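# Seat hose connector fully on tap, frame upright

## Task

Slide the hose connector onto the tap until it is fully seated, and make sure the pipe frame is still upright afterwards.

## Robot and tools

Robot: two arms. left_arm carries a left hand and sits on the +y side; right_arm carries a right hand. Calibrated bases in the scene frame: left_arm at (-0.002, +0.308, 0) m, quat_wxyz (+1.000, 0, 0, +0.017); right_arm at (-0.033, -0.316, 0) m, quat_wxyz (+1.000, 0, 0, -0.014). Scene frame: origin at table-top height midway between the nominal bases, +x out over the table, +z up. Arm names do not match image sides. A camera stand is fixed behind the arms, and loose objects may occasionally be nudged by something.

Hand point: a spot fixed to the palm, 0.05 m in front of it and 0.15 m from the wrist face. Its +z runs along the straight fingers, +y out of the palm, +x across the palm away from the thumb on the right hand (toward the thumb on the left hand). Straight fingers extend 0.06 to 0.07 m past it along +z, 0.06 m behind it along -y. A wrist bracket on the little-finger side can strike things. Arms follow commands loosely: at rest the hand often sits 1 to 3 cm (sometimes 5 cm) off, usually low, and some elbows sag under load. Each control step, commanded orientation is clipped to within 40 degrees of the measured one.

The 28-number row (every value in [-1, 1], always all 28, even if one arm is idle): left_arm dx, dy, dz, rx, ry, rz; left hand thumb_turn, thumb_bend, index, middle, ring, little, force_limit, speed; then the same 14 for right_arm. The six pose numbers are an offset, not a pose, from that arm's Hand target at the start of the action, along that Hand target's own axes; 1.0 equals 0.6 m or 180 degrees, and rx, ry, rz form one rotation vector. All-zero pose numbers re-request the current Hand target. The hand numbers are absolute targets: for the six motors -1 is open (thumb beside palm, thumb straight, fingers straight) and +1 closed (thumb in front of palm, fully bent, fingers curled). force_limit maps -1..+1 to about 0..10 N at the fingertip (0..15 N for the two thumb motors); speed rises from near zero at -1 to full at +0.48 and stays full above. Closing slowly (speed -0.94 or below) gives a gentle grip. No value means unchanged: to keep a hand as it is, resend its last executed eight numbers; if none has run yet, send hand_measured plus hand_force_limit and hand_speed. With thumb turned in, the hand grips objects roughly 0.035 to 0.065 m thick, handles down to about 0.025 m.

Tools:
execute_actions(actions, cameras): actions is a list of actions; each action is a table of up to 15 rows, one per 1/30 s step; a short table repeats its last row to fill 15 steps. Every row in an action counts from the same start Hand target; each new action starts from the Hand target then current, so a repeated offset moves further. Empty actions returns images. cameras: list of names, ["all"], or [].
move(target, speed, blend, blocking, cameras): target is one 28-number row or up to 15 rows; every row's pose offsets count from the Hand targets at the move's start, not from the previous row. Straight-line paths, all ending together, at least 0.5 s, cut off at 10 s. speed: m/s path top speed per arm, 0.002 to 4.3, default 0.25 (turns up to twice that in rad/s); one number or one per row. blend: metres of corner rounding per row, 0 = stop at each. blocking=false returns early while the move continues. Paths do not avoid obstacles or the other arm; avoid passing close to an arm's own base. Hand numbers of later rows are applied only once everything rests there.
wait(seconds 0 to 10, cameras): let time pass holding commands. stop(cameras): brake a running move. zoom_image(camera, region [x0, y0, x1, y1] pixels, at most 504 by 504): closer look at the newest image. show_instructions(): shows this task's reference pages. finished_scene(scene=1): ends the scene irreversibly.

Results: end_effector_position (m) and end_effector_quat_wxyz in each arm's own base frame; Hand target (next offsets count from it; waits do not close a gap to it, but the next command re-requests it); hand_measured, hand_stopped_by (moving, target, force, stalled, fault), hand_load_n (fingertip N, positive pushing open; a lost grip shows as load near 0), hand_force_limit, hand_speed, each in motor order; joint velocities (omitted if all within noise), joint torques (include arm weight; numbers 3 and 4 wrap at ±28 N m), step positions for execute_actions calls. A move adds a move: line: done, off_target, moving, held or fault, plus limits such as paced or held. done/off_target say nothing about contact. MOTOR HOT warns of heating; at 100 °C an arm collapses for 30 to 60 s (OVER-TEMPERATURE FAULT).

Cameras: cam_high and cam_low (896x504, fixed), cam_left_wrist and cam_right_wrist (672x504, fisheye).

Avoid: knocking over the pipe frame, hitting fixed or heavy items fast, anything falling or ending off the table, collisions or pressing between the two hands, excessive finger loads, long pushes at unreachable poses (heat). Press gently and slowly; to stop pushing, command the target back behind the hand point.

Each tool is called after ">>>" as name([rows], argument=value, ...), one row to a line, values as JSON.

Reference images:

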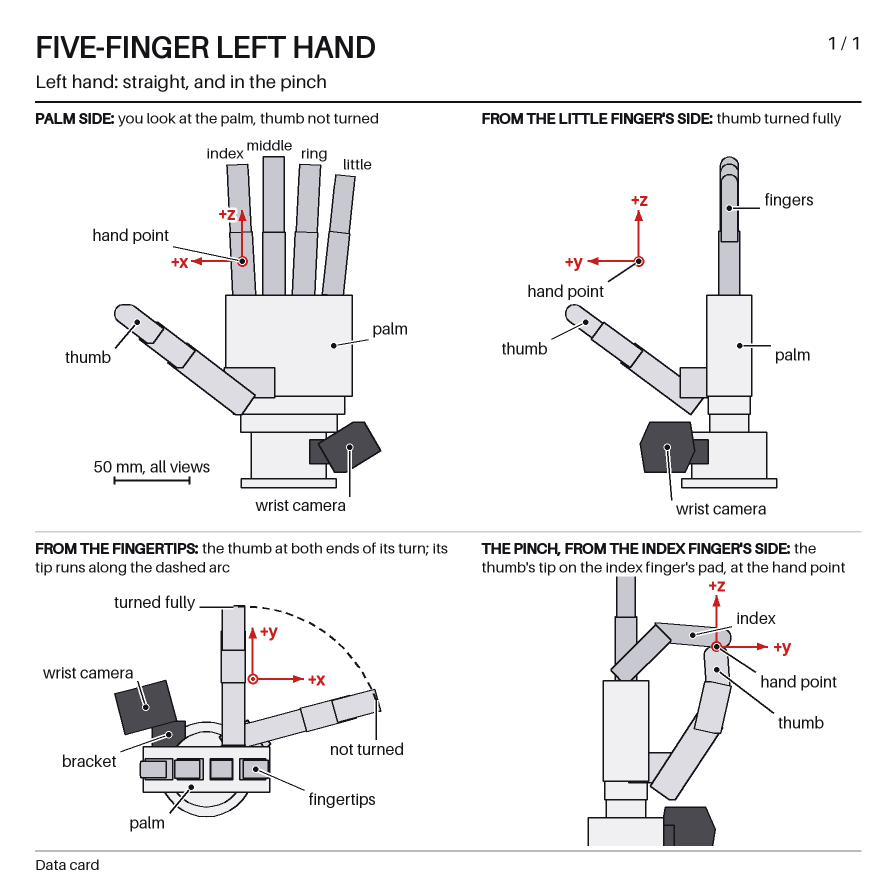

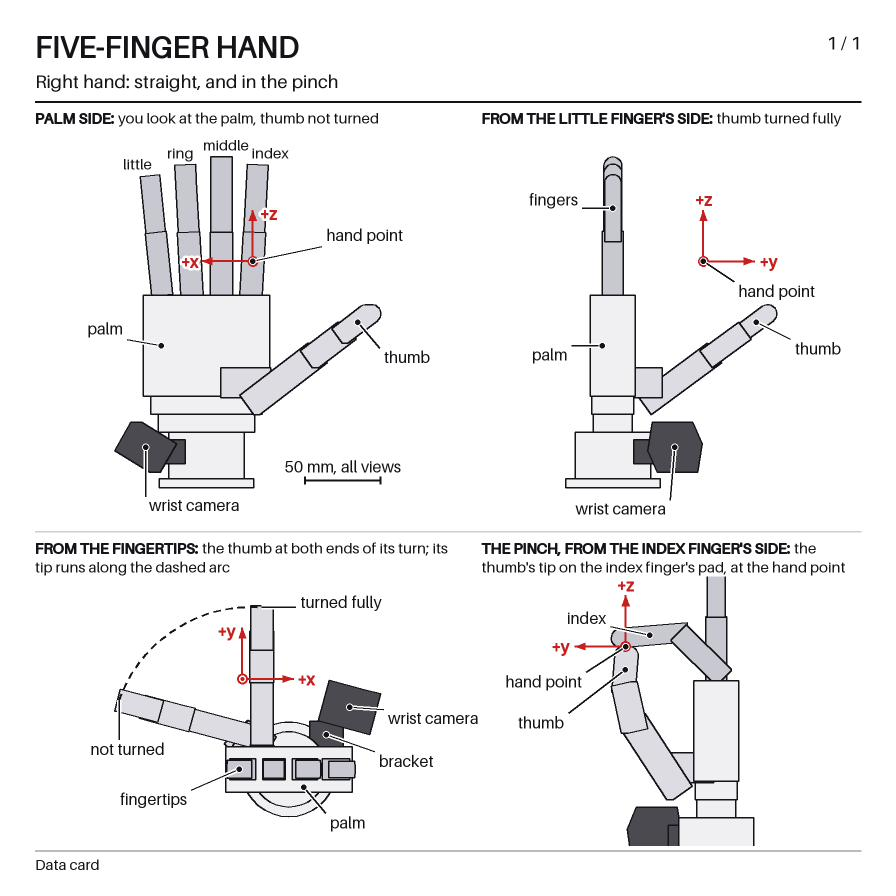

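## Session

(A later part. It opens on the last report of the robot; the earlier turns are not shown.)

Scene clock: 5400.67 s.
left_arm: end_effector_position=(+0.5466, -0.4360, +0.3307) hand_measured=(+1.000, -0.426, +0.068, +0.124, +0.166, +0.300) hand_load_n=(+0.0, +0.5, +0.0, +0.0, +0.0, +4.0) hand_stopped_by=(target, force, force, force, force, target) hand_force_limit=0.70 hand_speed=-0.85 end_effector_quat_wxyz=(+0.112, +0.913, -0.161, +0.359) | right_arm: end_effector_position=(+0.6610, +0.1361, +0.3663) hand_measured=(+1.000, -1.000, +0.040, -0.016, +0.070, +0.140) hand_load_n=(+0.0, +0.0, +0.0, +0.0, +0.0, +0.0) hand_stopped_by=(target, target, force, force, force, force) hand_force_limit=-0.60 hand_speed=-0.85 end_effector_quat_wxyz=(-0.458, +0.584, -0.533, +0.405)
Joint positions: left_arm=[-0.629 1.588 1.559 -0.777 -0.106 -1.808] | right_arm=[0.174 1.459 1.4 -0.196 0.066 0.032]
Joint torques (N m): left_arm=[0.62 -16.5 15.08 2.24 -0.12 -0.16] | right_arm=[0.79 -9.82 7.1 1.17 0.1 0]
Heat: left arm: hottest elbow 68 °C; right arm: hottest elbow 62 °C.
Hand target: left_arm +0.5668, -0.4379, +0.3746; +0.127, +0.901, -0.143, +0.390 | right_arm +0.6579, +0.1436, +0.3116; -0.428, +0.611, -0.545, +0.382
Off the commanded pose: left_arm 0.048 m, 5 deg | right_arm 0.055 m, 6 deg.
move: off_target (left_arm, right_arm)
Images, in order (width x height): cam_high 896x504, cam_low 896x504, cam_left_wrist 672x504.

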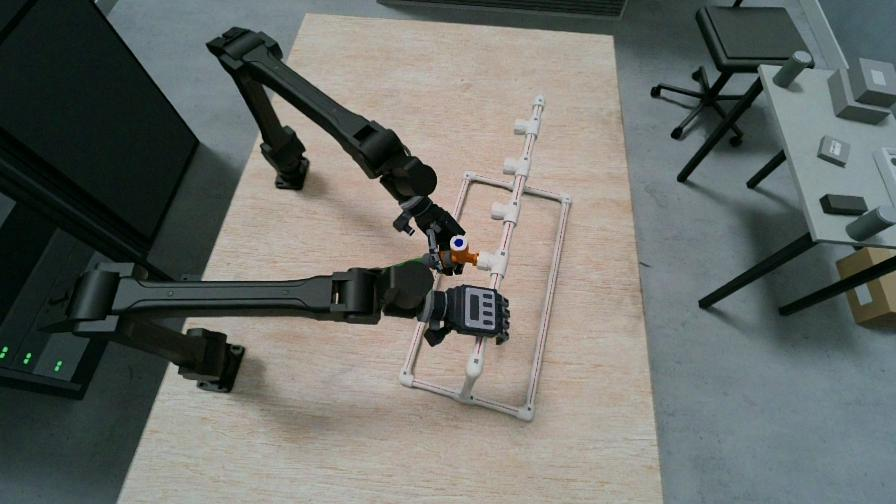

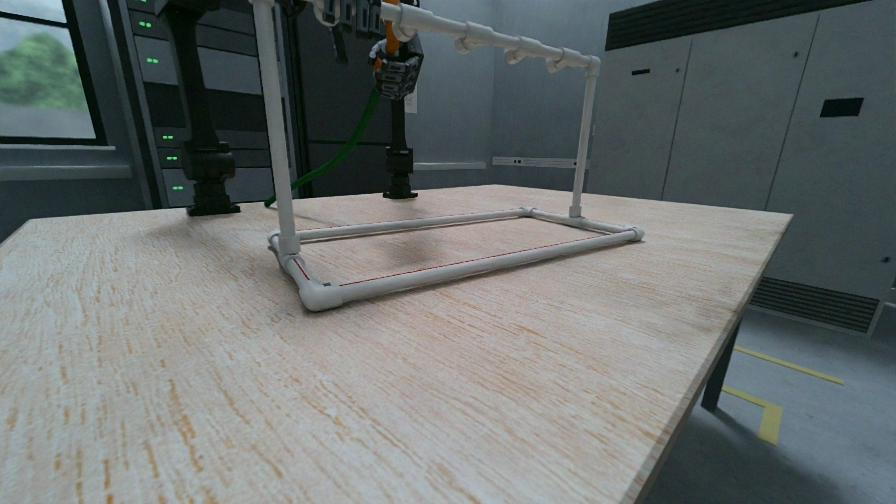

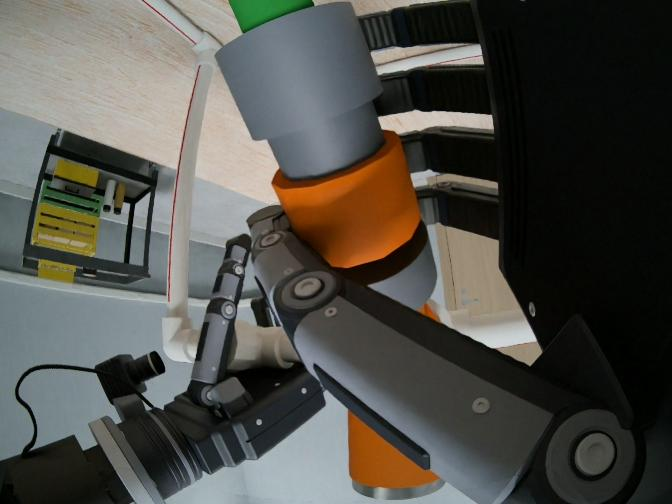

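>>> move([
  [-0.06,0.003,0.004,0,-0.003,-0.001,1,-1,-1,-1,-1,-1,0.4,0.2,0.008,-0.065,-0.007,0,0,0,1,-1,0.3,0.3,0.3,0.3,-0.6,-0.85],
  [-0.2005,0.005,-0.0223,0,-0.006,-0.002,1,-1,-1,-1,-1,-1,0.4,0.2,0.008,-0.065,-0.007,0,0,0,1,-1,0.3,0.3,0.3,0.3,-0.6,-0.85],
], speed=0.08, cameras=["cam_left_wrist","cam_low"])

Scene clock: 5478.93 s.
left_arm: end_effector_position=(+0.4796, -0.4130, +0.2897) hand_measured=(+1.000, -1.000, -1.000, -1.000, -1.000, -1.000) hand_load_n=(+0.0, +0.0, +0.0, +0.0, +0.0, +0.0) hand_stopped_by=(target, target, target, target, target, target) hand_force_limit=0.40 hand_speed=0.20 end_effector_quat_wxyz=(+0.119, +0.909, -0.144, +0.373) | right_arm: end_effector_position=(+0.6563, +0.1358, +0.3678) hand_measured=(+1.000, -1.000, +0.040, -0.016, +0.070, +0.140) hand_load_n=(+0.5, +0.0, +0.0, +0.0, +0.0, +0.0) hand_stopped_by=(target, target, force, force, force, force) hand_force_limit=-0.60 hand_speed=-0.85 end_effector_quat_wxyz=(-0.443, +0.597, -0.542, +0.392)
Joint positions: left_arm=[-0.682 1.411 1.234 -0.601 -0.155 -1.874] | right_arm=[0.174 1.462 1.439 -0.282 0.063 0.032]
Joint torques (N m): left_arm=[-1.08 -13.92 9.5 2.85 -0.16 -0.11] | right_arm=[0.03 -8.88 13.63 0.76 -0.14 -0.03]
Heat: left arm: hottest elbow 74 °C; right arm: hottest elbow 57 °C.
Hand target: left_arm +0.4779, -0.4170, +0.2949; +0.126, +0.905, -0.142, +0.381 | right_arm +0.6678, +0.1399, +0.3497; -0.428, +0.611, -0.545, +0.382
Off the commanded pose: left_arm 0.007 m, 1 deg | right_arm 0.022 m, 3 deg.
move: off_target (right_arm)
Images, in order (width x height): cam_low 896x504, cam_left_wrist 672x504.

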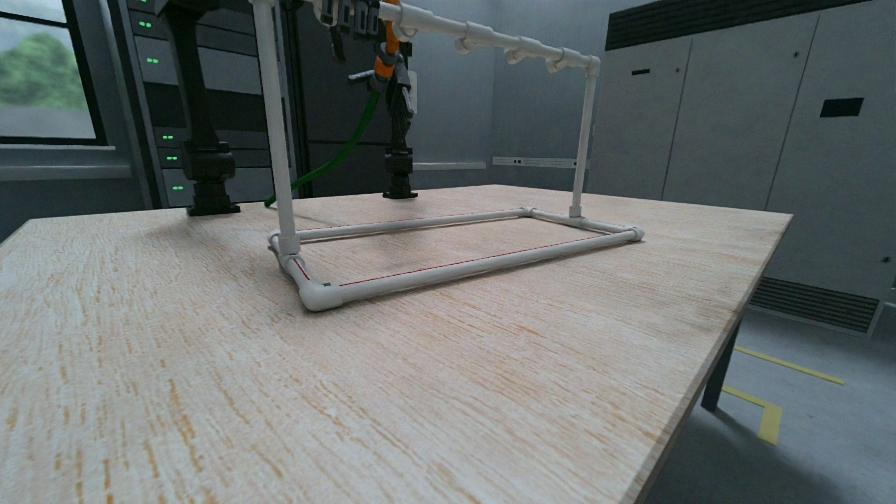

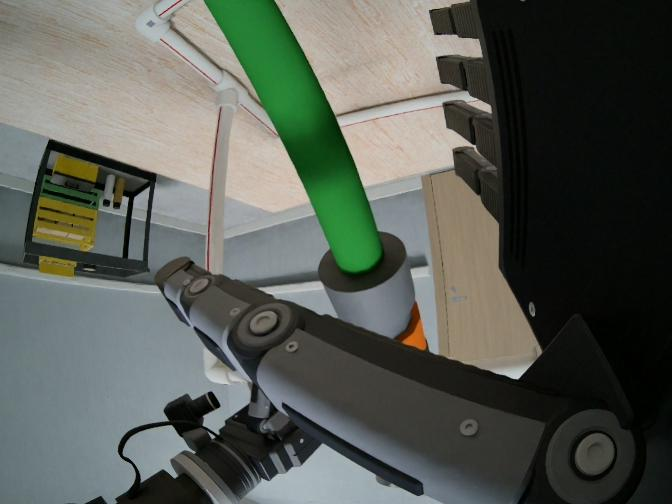

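>>> move([
  [0,0,0,0,0,0,0.62,-1,-1,-1,-1,-1,-0.2,0.0,0,0,0,0,0,0,1,-1,0.3,0.3,0.3,0.3,-0.6,-0.85],
  [0,0,0,0,0,0,0.62,0.0,0.6,0.5,0.4,0.3,-0.2,-0.85,0,0,0,0,0,0,1,-1,0.3,0.3,0.3,0.3,-0.6,-0.85],
], speed=0.08, cameras=["cam_left_wrist","cam_low"])

Scene clock: 5514.07 s.
left_arm: end_effector_position=(+0.4801, -0.4122, +0.2879) hand_measured=(+0.620, -0.288, +0.110, +0.166, +0.208, +0.300) hand_load_n=(+1.0, +6.0, +0.0, +0.5, +6.5, +1.0) hand_stopped_by=(target, force, force, force, force, target) hand_force_limit=-0.20 hand_speed=-0.85 end_effector_quat_wxyz=(+0.119, +0.909, -0.141, +0.374) | right_arm: end_effector_position=(+0.6563, +0.1358, +0.3678) hand_measured=(+1.000, -1.000, +0.040, -0.016, +0.070, +0.140) hand_load_n=(+0.0, +0.0, +0.0, +0.0, +0.0, +0.0) hand_stopped_by=(target, target, force, force, force, force) hand_force_limit=-0.60 hand_speed=-0.85 end_effector_quat_wxyz=(-0.443, +0.597, -0.542, +0.392)
Joint positions: left_arm=[-0.682 1.411 1.228 -0.594 -0.158 -1.878] | right_arm=[0.174 1.462 1.439 -0.282 0.063 0.032]
Joint torques (N m): left_arm=[-1.03 -14.21 9.88 2.59 0.01 -0.08] | right_arm=[0.09 -8.88 13.65 0.76 -0.13 -0.03]
Heat: left arm: hottest elbow 69 °C; right arm: hottest elbow 63 °C.
Hand target: left_arm +0.4780, -0.4169, +0.2948; +0.126, +0.905, -0.141, +0.381 | right_arm +0.6678, +0.1399, +0.3497; -0.428, +0.611, -0.545, +0.382
Off the commanded pose: left_arm 0.009 m, 1 deg | right_arm 0.022 m, 3 deg.
move: off_target (right_arm)
Images, in order (width x height): cam_low 896x504, cam_left_wrist 672x504.

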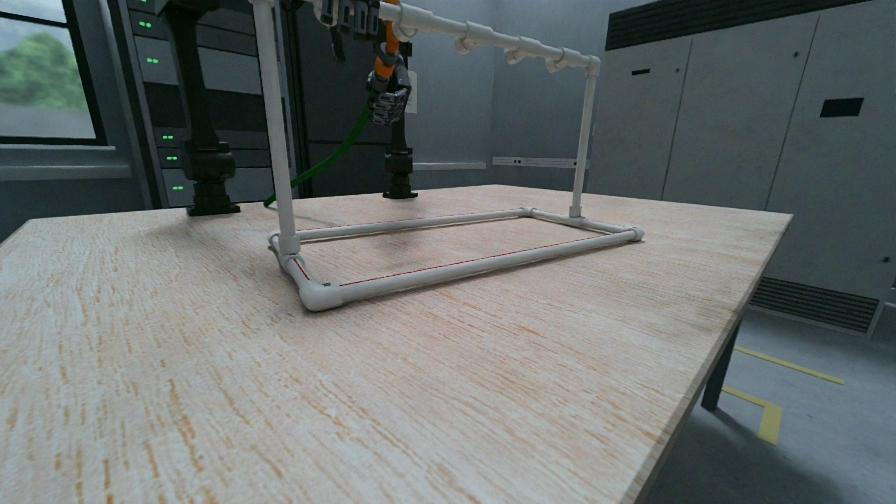

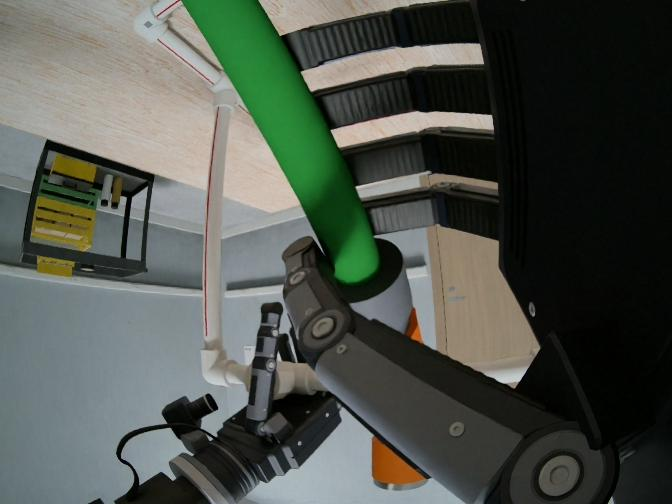

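>>> move(target=[0.1,0.003,0.004,0,0.006,0.002,0.62,0.0,0.6,0.5,0.4,0.3,-0.2,-0.85,-0.008,0.065,0.007,0,0,0,1,-1,0.3,0.3,0.3,0.3,-0.6,-0.85], speed=0.04, cameras=["cam_left_wrist","cam_low","cam_high"])

Scene clock: 5536.80 s.
left_arm: end_effector_position=(+0.4896, -0.4222, +0.2857) hand_measured=(+0.620, -0.286, +0.110, +0.166, +0.208, +0.300) hand_load_n=(-5.0, -0.5, +0.0, +0.5, +0.0, +0.5) hand_stopped_by=(target, force, force, force, force, target) hand_force_limit=-0.20 hand_speed=-0.85 end_effector_quat_wxyz=(+0.107, +0.914, -0.170, +0.354) | right_arm: end_effector_position=(+0.6609, +0.1361, +0.3664) hand_measured=(+1.000, -1.000, +0.040, -0.016, +0.070, +0.140) hand_load_n=(+0.0, +0.0, +0.0, +0.0, +0.0, +0.0) hand_stopped_by=(target, target, force, force, force, force) hand_force_limit=-0.60 hand_speed=-0.85 end_effector_quat_wxyz=(-0.458, +0.584, -0.533, +0.405)
Joint positions: left_arm=[-0.674 1.466 1.313 -0.67 -0.135 -1.824] | right_arm=[0.174 1.458 1.4 -0.197 0.066 0.032]
Joint torques (N m): left_arm=[0.85 -13.68 15.95 2.36 -0.17 -0.24] | right_arm=[0.79 -9.82 7.15 1.16 0.1 0]
Heat: left arm: hottest elbow 67 °C; right arm: hottest elbow 65 °C.
Hand target: left_arm +0.5190, -0.4291, +0.3369; +0.126, +0.901, -0.143, +0.389 | right_arm +0.6580, +0.1436, +0.3117; -0.428, +0.611, -0.545, +0.382
Off the commanded pose: left_arm 0.059 m, 6 deg | right_arm 0.055 m, 5 deg.
move: off_target (left_arm, right_arm)
Images, in order (width x height): cam_high 896x504, cam_low 896x504, cam_left_wrist 672x504.

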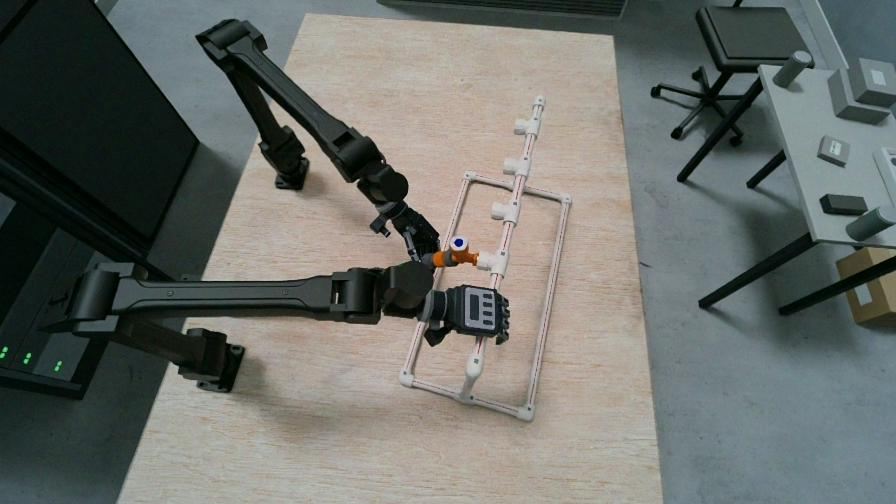

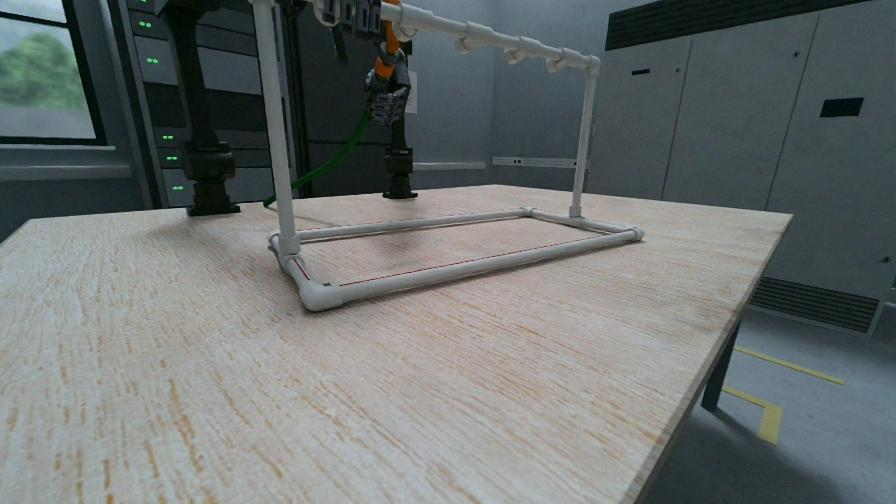

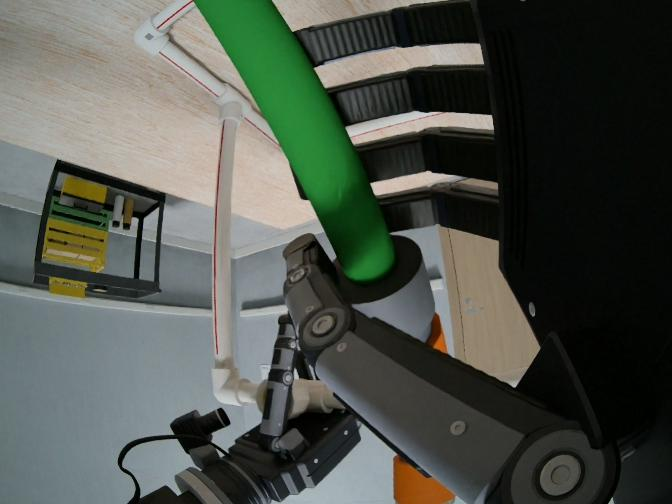

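>>> move(target=[0,0,0,0,0,0,0.62,0.1,0.75,0.7,0.6,0.4,-0.1,-0.88,0,0,0,0,0,0,1,-1,0.3,0.3,0.3,0.3,-0.6,-0.85], speed=0.04, cameras=["cam_left_wrist"])

Scene clock: 5568.67 s.
left_arm: end_effector_position=(+0.4903, -0.4272, +0.2843) hand_measured=(+0.620, -0.108, +0.232, +0.408, +0.384, +0.400) hand_load_n=(-3.5, +6.0, +2.0, +0.5, +1.5, +2.0) hand_stopped_by=(target, force, force, force, force, target) hand_force_limit=-0.10 hand_speed=-0.88 end_effector_quat_wxyz=(+0.109, +0.913, -0.177, +0.352) | right_arm: end_effector_position=(+0.6609, +0.1361, +0.3664) hand_measured=(+1.000, -1.000, +0.040, -0.016, +0.070, +0.140) hand_load_n=(+0.0, +0.0, +0.0, +0.0, +0.0, +0.0) hand_stopped_by=(target, target, force, force, force, force) hand_force_limit=-0.60 hand_speed=-0.85 end_effector_quat_wxyz=(-0.458, +0.584, -0.533, +0.405)
Joint positions: left_arm=[-0.676 1.478 1.323 -0.67 -0.126 -1.815] | right_arm=[0.174 1.458 1.4 -0.197 0.066 0.032]
Joint torques (N m): left_arm=[1.03 -15.09 15.41 2.36 -0.53 -0.35] | right_arm=[0.79 -9.82 7.13 1.17 0.09 0]
Heat: left arm: hottest elbow 70 °C; right arm: hottest elbow 59 °C.
Hand target: left_arm +0.5190, -0.4292, +0.3370; +0.127, +0.901, -0.143, +0.389 | right_arm +0.6580, +0.1436, +0.3116; -0.428, +0.611, -0.545, +0.382
Off the commanded pose: left_arm 0.060 m, 6 deg | right_arm 0.055 m, 5 deg.
move: off_target (left_arm, right_arm)
Images, in order (width x height): cam_left_wrist 672x504.

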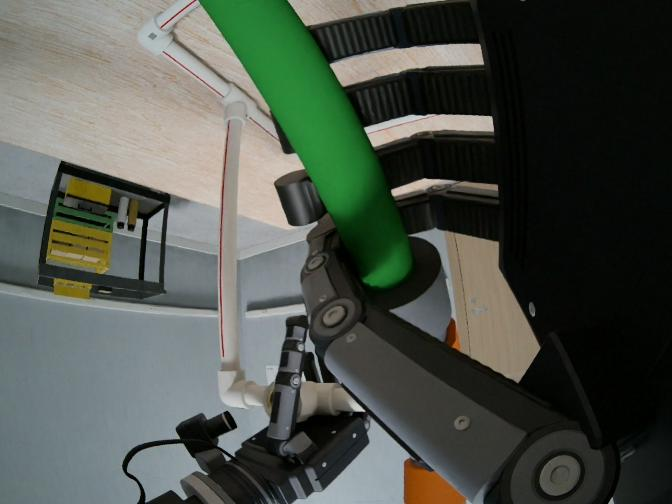

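>>> move(target=[0.102,0.0037,-0.0235,0,0.011,0.003,0.62,0.1,0.75,0.7,0.6,0.4,-0.1,-0.88,-0.003,0.0555,-0.006,0,0,0,1,-1,0.3,0.3,0.3,0.3,-0.6,-0.85], speed=0.05, cameras=["cam_left_wrist","cam_low","cam_high"])

Scene clock: 5583.73 s.
left_arm: end_effector_position=(+0.4917, -0.4306, +0.2842) hand_measured=(+0.620, -0.108, +0.232, +0.410, +0.384, +0.400) hand_load_n=(-7.5, +1.5, +3.0, +0.0, +0.5, +5.5) hand_stopped_by=(target, force, force, force, force, target) hand_force_limit=-0.10 hand_speed=-0.88 end_effector_quat_wxyz=(+0.089, +0.919, -0.206, +0.324) | right_arm: end_effector_position=(+0.6549, +0.1372, +0.3634) hand_measured=(+1.000, -1.000, +0.040, -0.016, +0.070, +0.140) hand_load_n=(+0.0, +0.0, +1.0, +0.0, +0.0, +0.0) hand_stopped_by=(target, target, force, force, force, force) hand_force_limit=-0.60 hand_speed=-0.85 end_effector_quat_wxyz=(-0.476, +0.570, -0.522, +0.420)
Joint positions: left_arm=[-0.672 1.517 1.409 -0.785 -0.117 -1.761] | right_arm=[0.179 1.429 1.322 -0.09 0.072 0.032]
Joint torques (N m): left_arm=[2.61 -17.32 19.77 3.34 -0.47 -0.56] | right_arm=[0.85 -9.11 4.82 -0.02 0.06 0.02]
Heat: left arm: hottest elbow 76 °C; right arm: hottest elbow 58 °C.
Hand target: left_arm +0.5490, -0.4361, +0.3919; +0.127, +0.893, -0.145, +0.406 | right_arm +0.6431, +0.1436, +0.2819; -0.428, +0.611, -0.545, +0.382
Off the commanded pose: left_arm 0.122 m, 13 deg | right_arm 0.083 m, 9 deg.
move: off_target (left_arm, right_arm)
Images, in order (width x height): cam_high 896x504, cam_low 896x504, cam_left_wrist 672x504.

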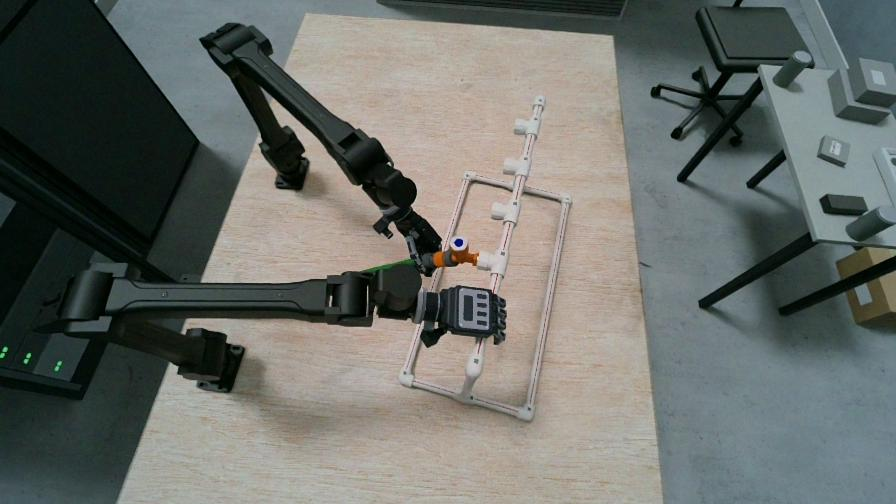

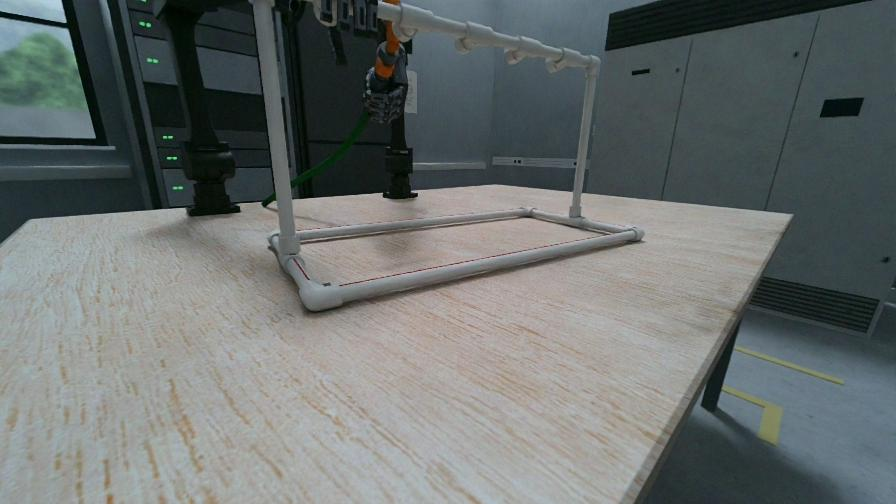

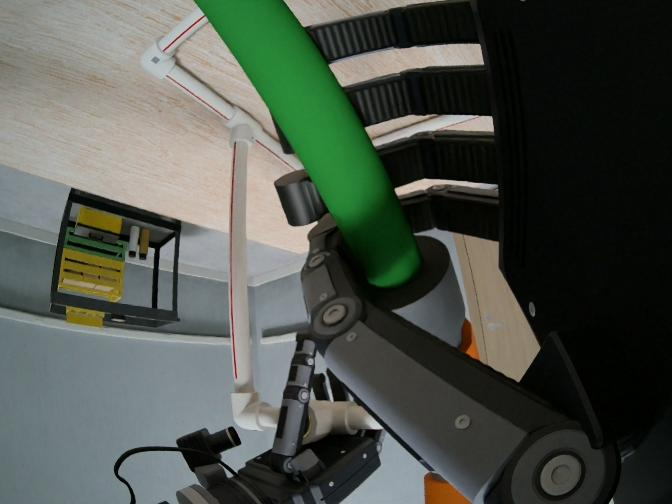

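>>> move([
  [-0.1757,0.011,0.04,0,-0.017,-0.005,0.62,0.1,0.75,0.7,0.6,0.4,-0.1,-0.88,0.011,-0.1205,-0.001,0,0,0,1,-1,0.3,0.3,0.3,0.3,-0.6,-0.85],
  [-0.1757,0.011,0.04,0,-0.017,-0.005,0.62,-1,-1,-1,-1,-1,-0.1,0.3,0.011,-0.1205,-0.001,0,0,0,1,-1,0.3,0.3,0.3,0.3,-0.6,-0.85],
  [-0.194,-0.005,-0.0218,0,-0.017,-0.005,0.62,-1,-1,-1,-1,-1,-0.1,0.3,0.011,-0.1205,-0.001,0,0,0,1,-1,0.3,0.3,0.3,0.3,-0.6,-0.85],
], speed=0.08, cameras=["cam_left_wrist","cam_high"])

Scene clock: 5701.37 s.
left_arm: end_effector_position=(+0.4710, -0.4113, +0.3171) hand_measured=(+0.620, -1.000, -1.000, -1.000, -1.000, -1.000) hand_load_n=(+0.0, +0.0, +0.0, +0.0, +0.0, +0.0) hand_stopped_by=(target, target, target, target, target, target) hand_force_limit=-0.10 hand_speed=0.30 end_effector_quat_wxyz=(+0.129, +0.901, -0.143, +0.389) | right_arm: end_effector_position=(+0.6548, +0.1388, +0.3679) hand_measured=(+1.000, -1.000, +0.040, -0.016, +0.070, +0.140) hand_load_n=(+0.0, +0.0, -0.5, +0.0, +0.0, +0.0) hand_stopped_by=(target, target, force, force, force, force) hand_force_limit=-0.60 hand_speed=-0.85 end_effector_quat_wxyz=(-0.443, +0.598, -0.541, +0.391)
Joint positions: left_arm=[-0.69 1.368 1.239 -0.609 -0.157 -1.877] | right_arm=[0.179 1.46 1.438 -0.284 0.064 0.032]
Joint torques (N m): left_arm=[-0.73 -13.1 9.66 1.42 -0.16 -0.1] | right_arm=[-0.32 -8.64 13.72 0.81 -0.17 -0.03]
Heat: left arm: hottest elbow 94 °C; right arm: hottest elbow 51 °C. Fold the left arm in close to its base, or ease its load, before you think long.
Hand target: left_arm +0.4679, -0.4106, +0.3109; +0.126, +0.905, -0.141, +0.380 | right_arm +0.6678, +0.1399, +0.3499; -0.428, +0.611, -0.545, +0.382
Off the commanded pose: left_arm 0.007 m, 1 deg | right_arm 0.022 m, 3 deg.
MOTOR HOT: joint 3 (elbow) of the left arm reports 94 °C; the controller stops that arm at 100 °C. To cool a motor, set the load down, stop pushing, or move to a pose that needs little force.
move: off_target (right_arm); target 2's new numbers were sent with left_arm's hand 0.018 m and 3 deg from that target
Images, in order (width x height): cam_high 896x504, cam_left_wrist 672x504.

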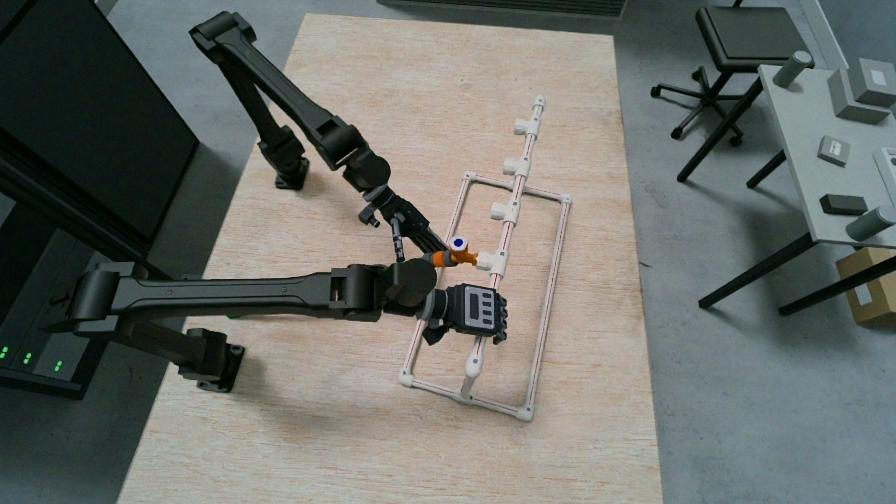

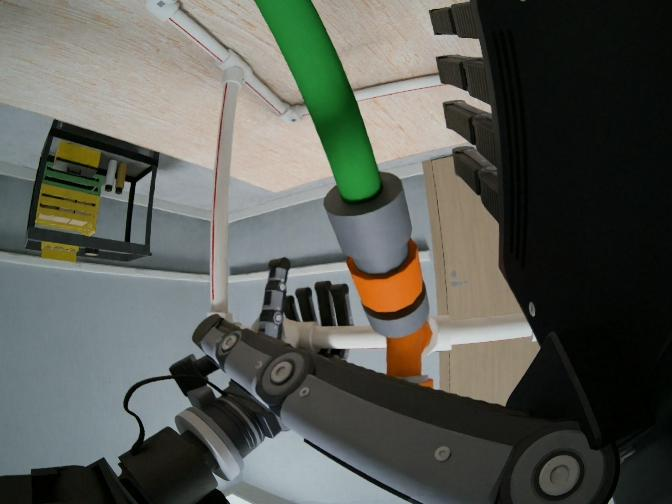

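>>> move(target=[-0.0095,-0.0083,0.008,0,0,0,0.62,-1,-1,-1,-1,-1,-0.1,0.3,0,0,0,0,0,0,1,-1,0.3,0.3,0.3,0.3,-0.6,-0.85], speed=0.08, cameras=["cam_left_wrist"])

Scene clock: 5716.80 s.
left_arm: end_effector_position=(+0.4673, -0.4086, +0.3033) hand_measured=(+0.620, -1.000, -1.000, -1.000, -1.000, -1.000) hand_load_n=(+0.0, -0.5, +0.0, +0.0, +0.0, +0.0) hand_stopped_by=(target, target, target, target, target, target) hand_force_limit=-0.10 hand_speed=0.30 end_effector_quat_wxyz=(+0.125, +0.905, -0.145, +0.379) | right_arm: end_effector_position=(+0.6548, +0.1388, +0.3679) hand_measured=(+1.000, -1.000, +0.040, -0.016, +0.070, +0.140) hand_load_n=(+0.0, +0.0, +0.0, +0.0, +0.0, +0.0) hand_stopped_by=(target, target, force, force, force, force) hand_force_limit=-0.60 hand_speed=-0.85 end_effector_quat_wxyz=(-0.443, +0.598, -0.541, +0.391)
Joint positions: left_arm=[-0.69 1.368 1.216 -0.609 -0.156 -1.877] | right_arm=[0.179 1.46 1.438 -0.284 0.064 0.032]
Joint torques (N m): left_arm=[-0.09 -13.1 9.62 2.33 0.04 -0.04] | right_arm=[-0.32 -8.7 13.75 0.8 -0.16 -0.04]
Heat: left arm: hottest elbow 91 °C; right arm: hottest elbow 54 °C. Fold the left arm in close to its base, or ease its load, before you think long.
Hand target: left_arm +0.4690, -0.4067, +0.3029; +0.126, +0.905, -0.141, +0.380 | right_arm +0.6678, +0.1399, +0.3499; -0.428, +0.611, -0.545, +0.382
Off the commanded pose: left_arm 0.003 m, 0 deg | right_arm 0.022 m, 3 deg.
MOTOR HOT: still on. Joint 3 (elbow) of the left arm reports 91 °C.
move: off_target (right_arm)
Images, in order (width x height): cam_left_wrist 672x504.

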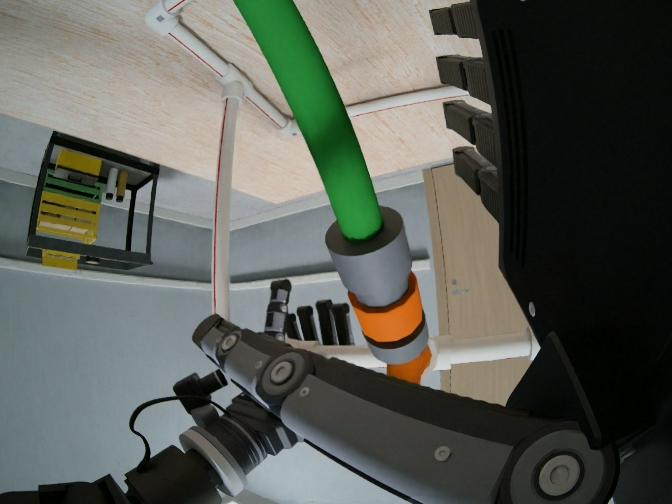

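>>> move(target=[0,0,0,0,0,0,0.62,0.1,0.3,0.3,0.35,0.3,-0.1,-0.85,0,0,0,0,0,0,1,-1,0.3,0.3,0.3,0.3,-0.6,-0.85], speed=0.08, cameras=["cam_left_wrist"])

Scene clock: 5736.13 s.
left_arm: end_effector_position=(+0.4699, -0.4036, +0.2982) hand_measured=(+0.620, +0.054, -0.084, -0.042, +0.026, +0.300) hand_load_n=(+0.0, +0.0, +0.0, +0.0, +5.0, +0.0) hand_stopped_by=(target, moving, force, force, force, target) hand_force_limit=-0.10 hand_speed=-0.85 end_effector_quat_wxyz=(+0.120, +0.907, -0.141, +0.378) | right_arm: end_effector_position=(+0.6548, +0.1388, +0.3679) hand_measured=(+1.000, -1.000, +0.040, -0.016, +0.070, +0.140) hand_load_n=(+0.0, +0.0, +0.0, +0.0, +0.0, -0.5) hand_stopped_by=(target, target, force, force, force, force) hand_force_limit=-0.60 hand_speed=-0.85 end_effector_quat_wxyz=(-0.443, +0.598, -0.541, +0.391)
Joint positions: left_arm=[-0.683 1.369 1.209 -0.609 -0.161 -1.877] | right_arm=[0.179 1.46 1.438 -0.284 0.064 0.032]
Joint torques (N m): left_arm=[-0.67 -13.22 10.1 2.32 0.26 -0.05] | right_arm=[-0.32 -8.7 13.76 0.84 -0.16 -0.03]
Heat: left arm: hottest elbow 86 °C; right arm: hottest elbow 58 °C. Fold the left arm in close to its base, or ease its load, before you think long.
Hand target: left_arm +0.4690, -0.4066, +0.3031; +0.126, +0.905, -0.141, +0.381 | right_arm +0.6678, +0.1399, +0.3499; -0.428, +0.611, -0.545, +0.382
Off the commanded pose: left_arm 0.006 m, 1 deg | right_arm 0.022 m, 3 deg.
MOTOR HOT: still on. Joint 3 (elbow) of the left arm reports 86 °C.
move: moving (left_arm; no rest 5 s after the path's end), off_target (right_arm)
Images, in order (width x height): cam_left_wrist 672x504.

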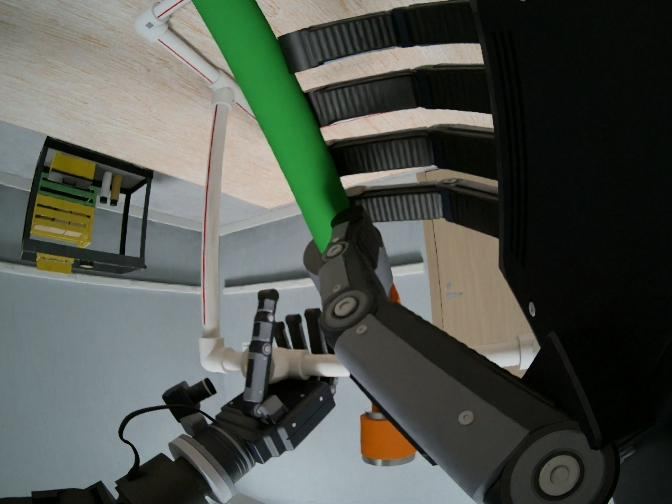

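>>> move(target=[0,0,0,0,0,0,0.62,0.12,0.35,0.35,0.35,0.3,-0.1,-0.85,0,0,0,0,0,0,1,-1,0.3,0.3,0.3,0.3,-0.6,-0.85], speed=0.08, cameras=["cam_left_wrist","cam_low"])

Scene clock: 5749.57 s.
left_arm: end_effector_position=(+0.4707, -0.4027, +0.2966) hand_measured=(+0.620, +0.120, -0.032, -0.018, +0.028, +0.300) hand_load_n=(-0.5, +0.0, +4.5, +0.0, +0.0, +0.0) hand_stopped_by=(target, target, force, force, force, target) hand_force_limit=-0.10 hand_speed=-0.85 end_effector_quat_wxyz=(+0.118, +0.908, -0.140, +0.377) | right_arm: end_effector_position=(+0.6549, +0.1389, +0.3676) hand_measured=(+1.000, -1.000, +0.040, -0.016, +0.070, +0.140) hand_load_n=(+0.0, +0.0, +0.0, +0.0, +0.0, +0.0) hand_stopped_by=(target, target, force, force, force, force) hand_force_limit=-0.60 hand_speed=-0.85 end_effector_quat_wxyz=(-0.443, +0.598, -0.541, +0.391)
Joint positions: left_arm=[-0.681 1.371 1.208 -0.609 -0.162 -1.878] | right_arm=[0.179 1.461 1.438 -0.284 0.064 0.032]
Joint torques (N m): left_arm=[-0.79 -13.39 10.18 2.3 0.33 -0.04] | right_arm=[-0.32 -8.7 13.71 0.83 -0.16 -0.03]
Heat: left arm: hottest elbow 83 °C; right arm: hottest elbow 59 °C. Fold the left arm in close to its base, or ease its load, before you think long.
Hand target: left_arm +0.4690, -0.4067, +0.3031; +0.126, +0.905, -0.141, +0.381 | right_arm +0.6678, +0.1399, +0.3497; -0.428, +0.611, -0.545, +0.382
Off the commanded pose: left_arm 0.008 m, 1 deg | right_arm 0.022 m, 3 deg.
MOTOR HOT: still on. Joint 3 (elbow) of the left arm reports 83 °C.
move: off_target (right_arm)
Images, in order (width x height): cam_low 896x504, cam_left_wrist 672x504.

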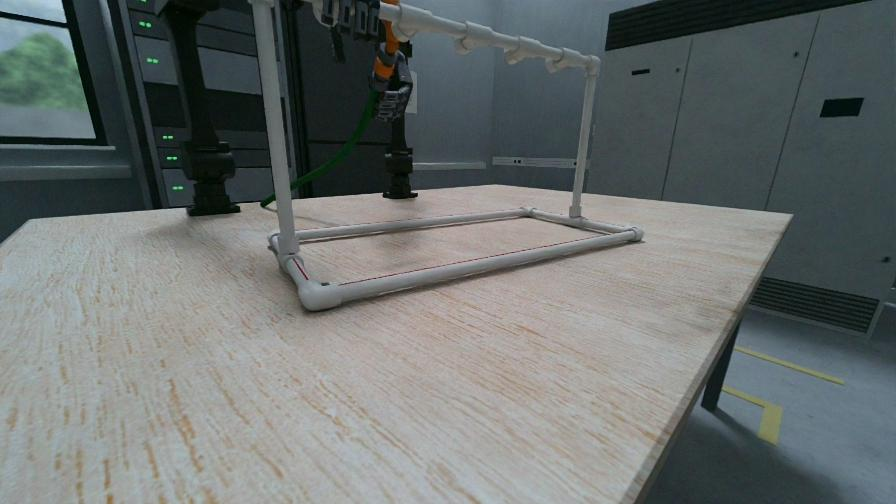

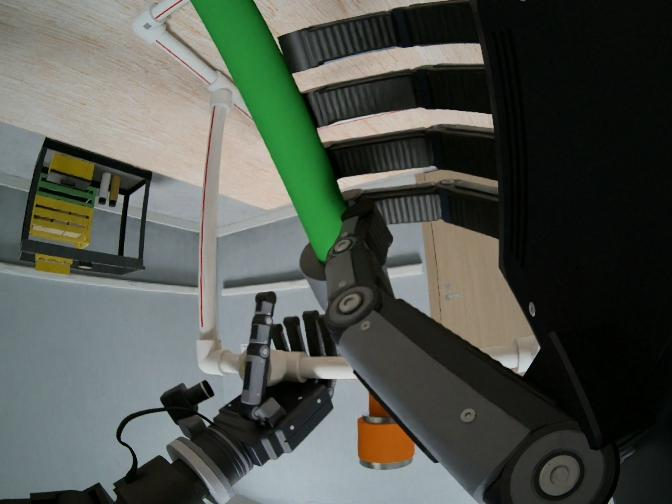

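>>> move([
  [0,0,0,0,0,0,0.62,-0.5,-0.4,-0.4,-0.3,-0.2,-0.1,0.2,0,0,0,0,0,0,1,-1,0.3,0.3,0.3,0.3,-0.6,-0.85],
  [0.006,0.013,-0.006,0,0,0,0.62,-0.5,-0.4,-0.4,-0.3,-0.2,-0.1,0.2,0,0,0,0,0,0,1,-1,0.3,0.3,0.3,0.3,-0.6,-0.85],
], speed=0.08, cameras=["cam_left_wrist"])

Scene clock: 5772.30 s.
left_arm: end_effector_position=(+0.4662, -0.4077, +0.2974) hand_measured=(+0.620, -0.500, -0.400, -0.400, -0.300, -0.200) hand_load_n=(+0.0, +0.0, +0.0, +0.5, +0.0, +0.0) hand_stopped_by=(target, target, target, target, target, target) hand_force_limit=-0.10 hand_speed=0.20 end_effector_quat_wxyz=(+0.121, +0.907, -0.143, +0.376) | right_arm: end_effector_position=(+0.6549, +0.1389, +0.3676) hand_measured=(+1.000, -1.000, +0.040, -0.016, +0.070, +0.140) hand_load_n=(+0.0, +0.0, +0.0, +0.0, +0.0, -0.5) hand_stopped_by=(target, target, force, force, force, force) hand_force_limit=-0.60 hand_speed=-0.85 end_effector_quat_wxyz=(-0.443, +0.598, -0.541, +0.391)
Joint positions: left_arm=[-0.692 1.369 1.208 -0.609 -0.162 -1.881] | right_arm=[0.179 1.461 1.438 -0.284 0.064 0.032]
Joint torques (N m): left_arm=[-1.08 -13.04 11.51 1.58 -0.14 -0.09] | right_arm=[-0.32 -8.59 13.74 0.79 -0.15 -0.03]
Heat: left arm: hottest elbow 77 °C; right arm: hottest elbow 61 °C.
Hand target: left_arm +0.4662, -0.4134, +0.3092; +0.126, +0.905, -0.141, +0.381 | right_arm +0.6678, +0.1399, +0.3497; -0.428, +0.611, -0.545, +0.382
Off the commanded pose: left_arm 0.013 m, 1 deg | right_arm 0.022 m, 3 deg.
MOTOR HOT: cleared for the motors of the left arm.
move: off_target (left_arm, right_arm)
Images, in order (width x height): cam_left_wrist 672x504.

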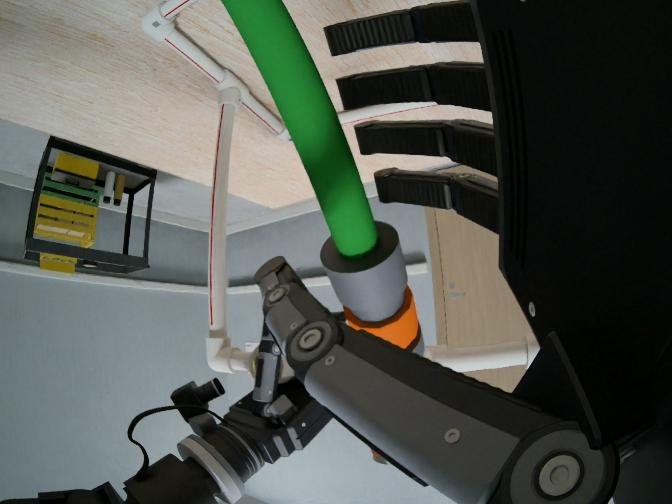

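>>> move([
  [0.006,0.0098,-0.014,0,0,0,0.62,-0.5,-0.4,-0.4,-0.3,-0.2,-0.1,0.2,0,0,0,0,0,0,1,-1,0.3,0.3,0.3,0.3,-0.6,-0.85],
  [0.006,0.0098,-0.014,0,0,0,0.62,-0.05,0.35,0.35,0.35,0.3,0.0,-0.8,0,0,0,0,0,0,1,-1,0.3,0.3,0.3,0.3,-0.6,-0.85],
], speed=0.08, cameras=["cam_left_wrist","cam_low"])

Scene clock: 5789.53 s.
left_arm: end_effector_position=(+0.4619, -0.4072, +0.2913) hand_measured=(+0.620, -0.050, -0.070, -0.016, -0.006, +0.300) hand_load_n=(+0.0, +0.0, +0.0, +5.0, +0.0, +0.5) hand_stopped_by=(target, target, force, force, force, target) hand_force_limit=0.00 hand_speed=-0.80 end_effector_quat_wxyz=(+0.109, +0.912, -0.142, +0.370) | right_arm: end_effector_position=(+0.6549, +0.1389, +0.3676) hand_measured=(+1.000, -1.000, +0.040, -0.016, +0.070, +0.140) hand_load_n=(+0.0, +0.0, +0.0, +0.0, +0.0, +0.0) hand_stopped_by=(target, target, force, force, force, force) hand_force_limit=-0.60 hand_speed=-0.85 end_effector_quat_wxyz=(-0.443, +0.598, -0.541, +0.391)
Joint positions: left_arm=[-0.704 1.37 1.208 -0.634 -0.186 -1.891] | right_arm=[0.179 1.461 1.438 -0.284 0.064 0.032]
Joint torques (N m): left_arm=[-1.14 -13.86 12.53 1.55 0.46 -0.1] | right_arm=[-0.32 -8.64 13.74 0.84 -0.16 -0.04]
Heat: left arm: hottest elbow 74 °C; right arm: hottest elbow 63 °C.
Hand target: left_arm +0.4611, -0.4165, +0.3183; +0.126, +0.905, -0.141, +0.381 | right_arm +0.6678, +0.1399, +0.3497; -0.428, +0.611, -0.545, +0.382
Off the commanded pose: left_arm 0.028 m, 2 deg | right_arm 0.022 m, 3 deg.
move: off_target (left_arm, right_arm); target 2's new numbers were sent with left_arm's hand 0.024 m and 2 deg from that target
Images, in order (width x height): cam_low 896x504, cam_left_wrist 672x504.

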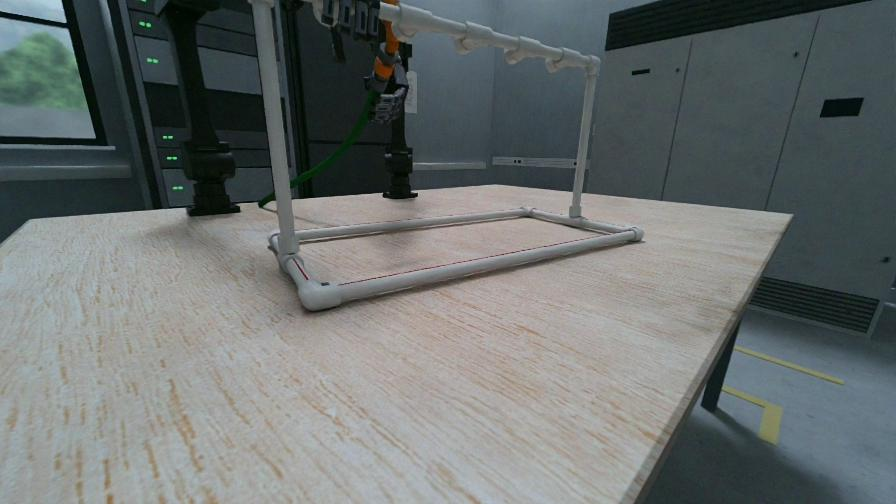

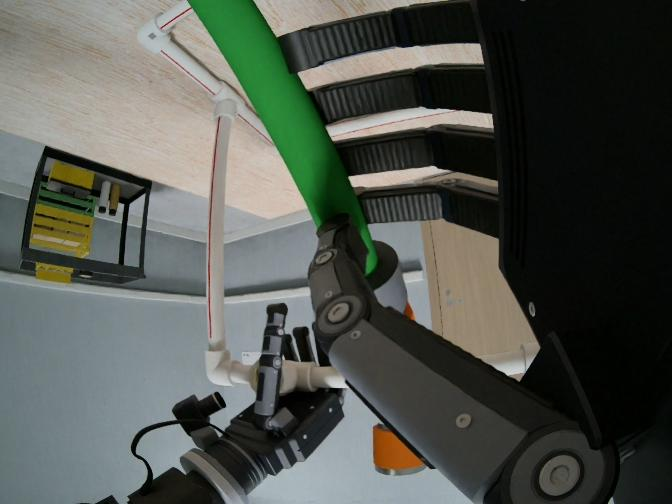

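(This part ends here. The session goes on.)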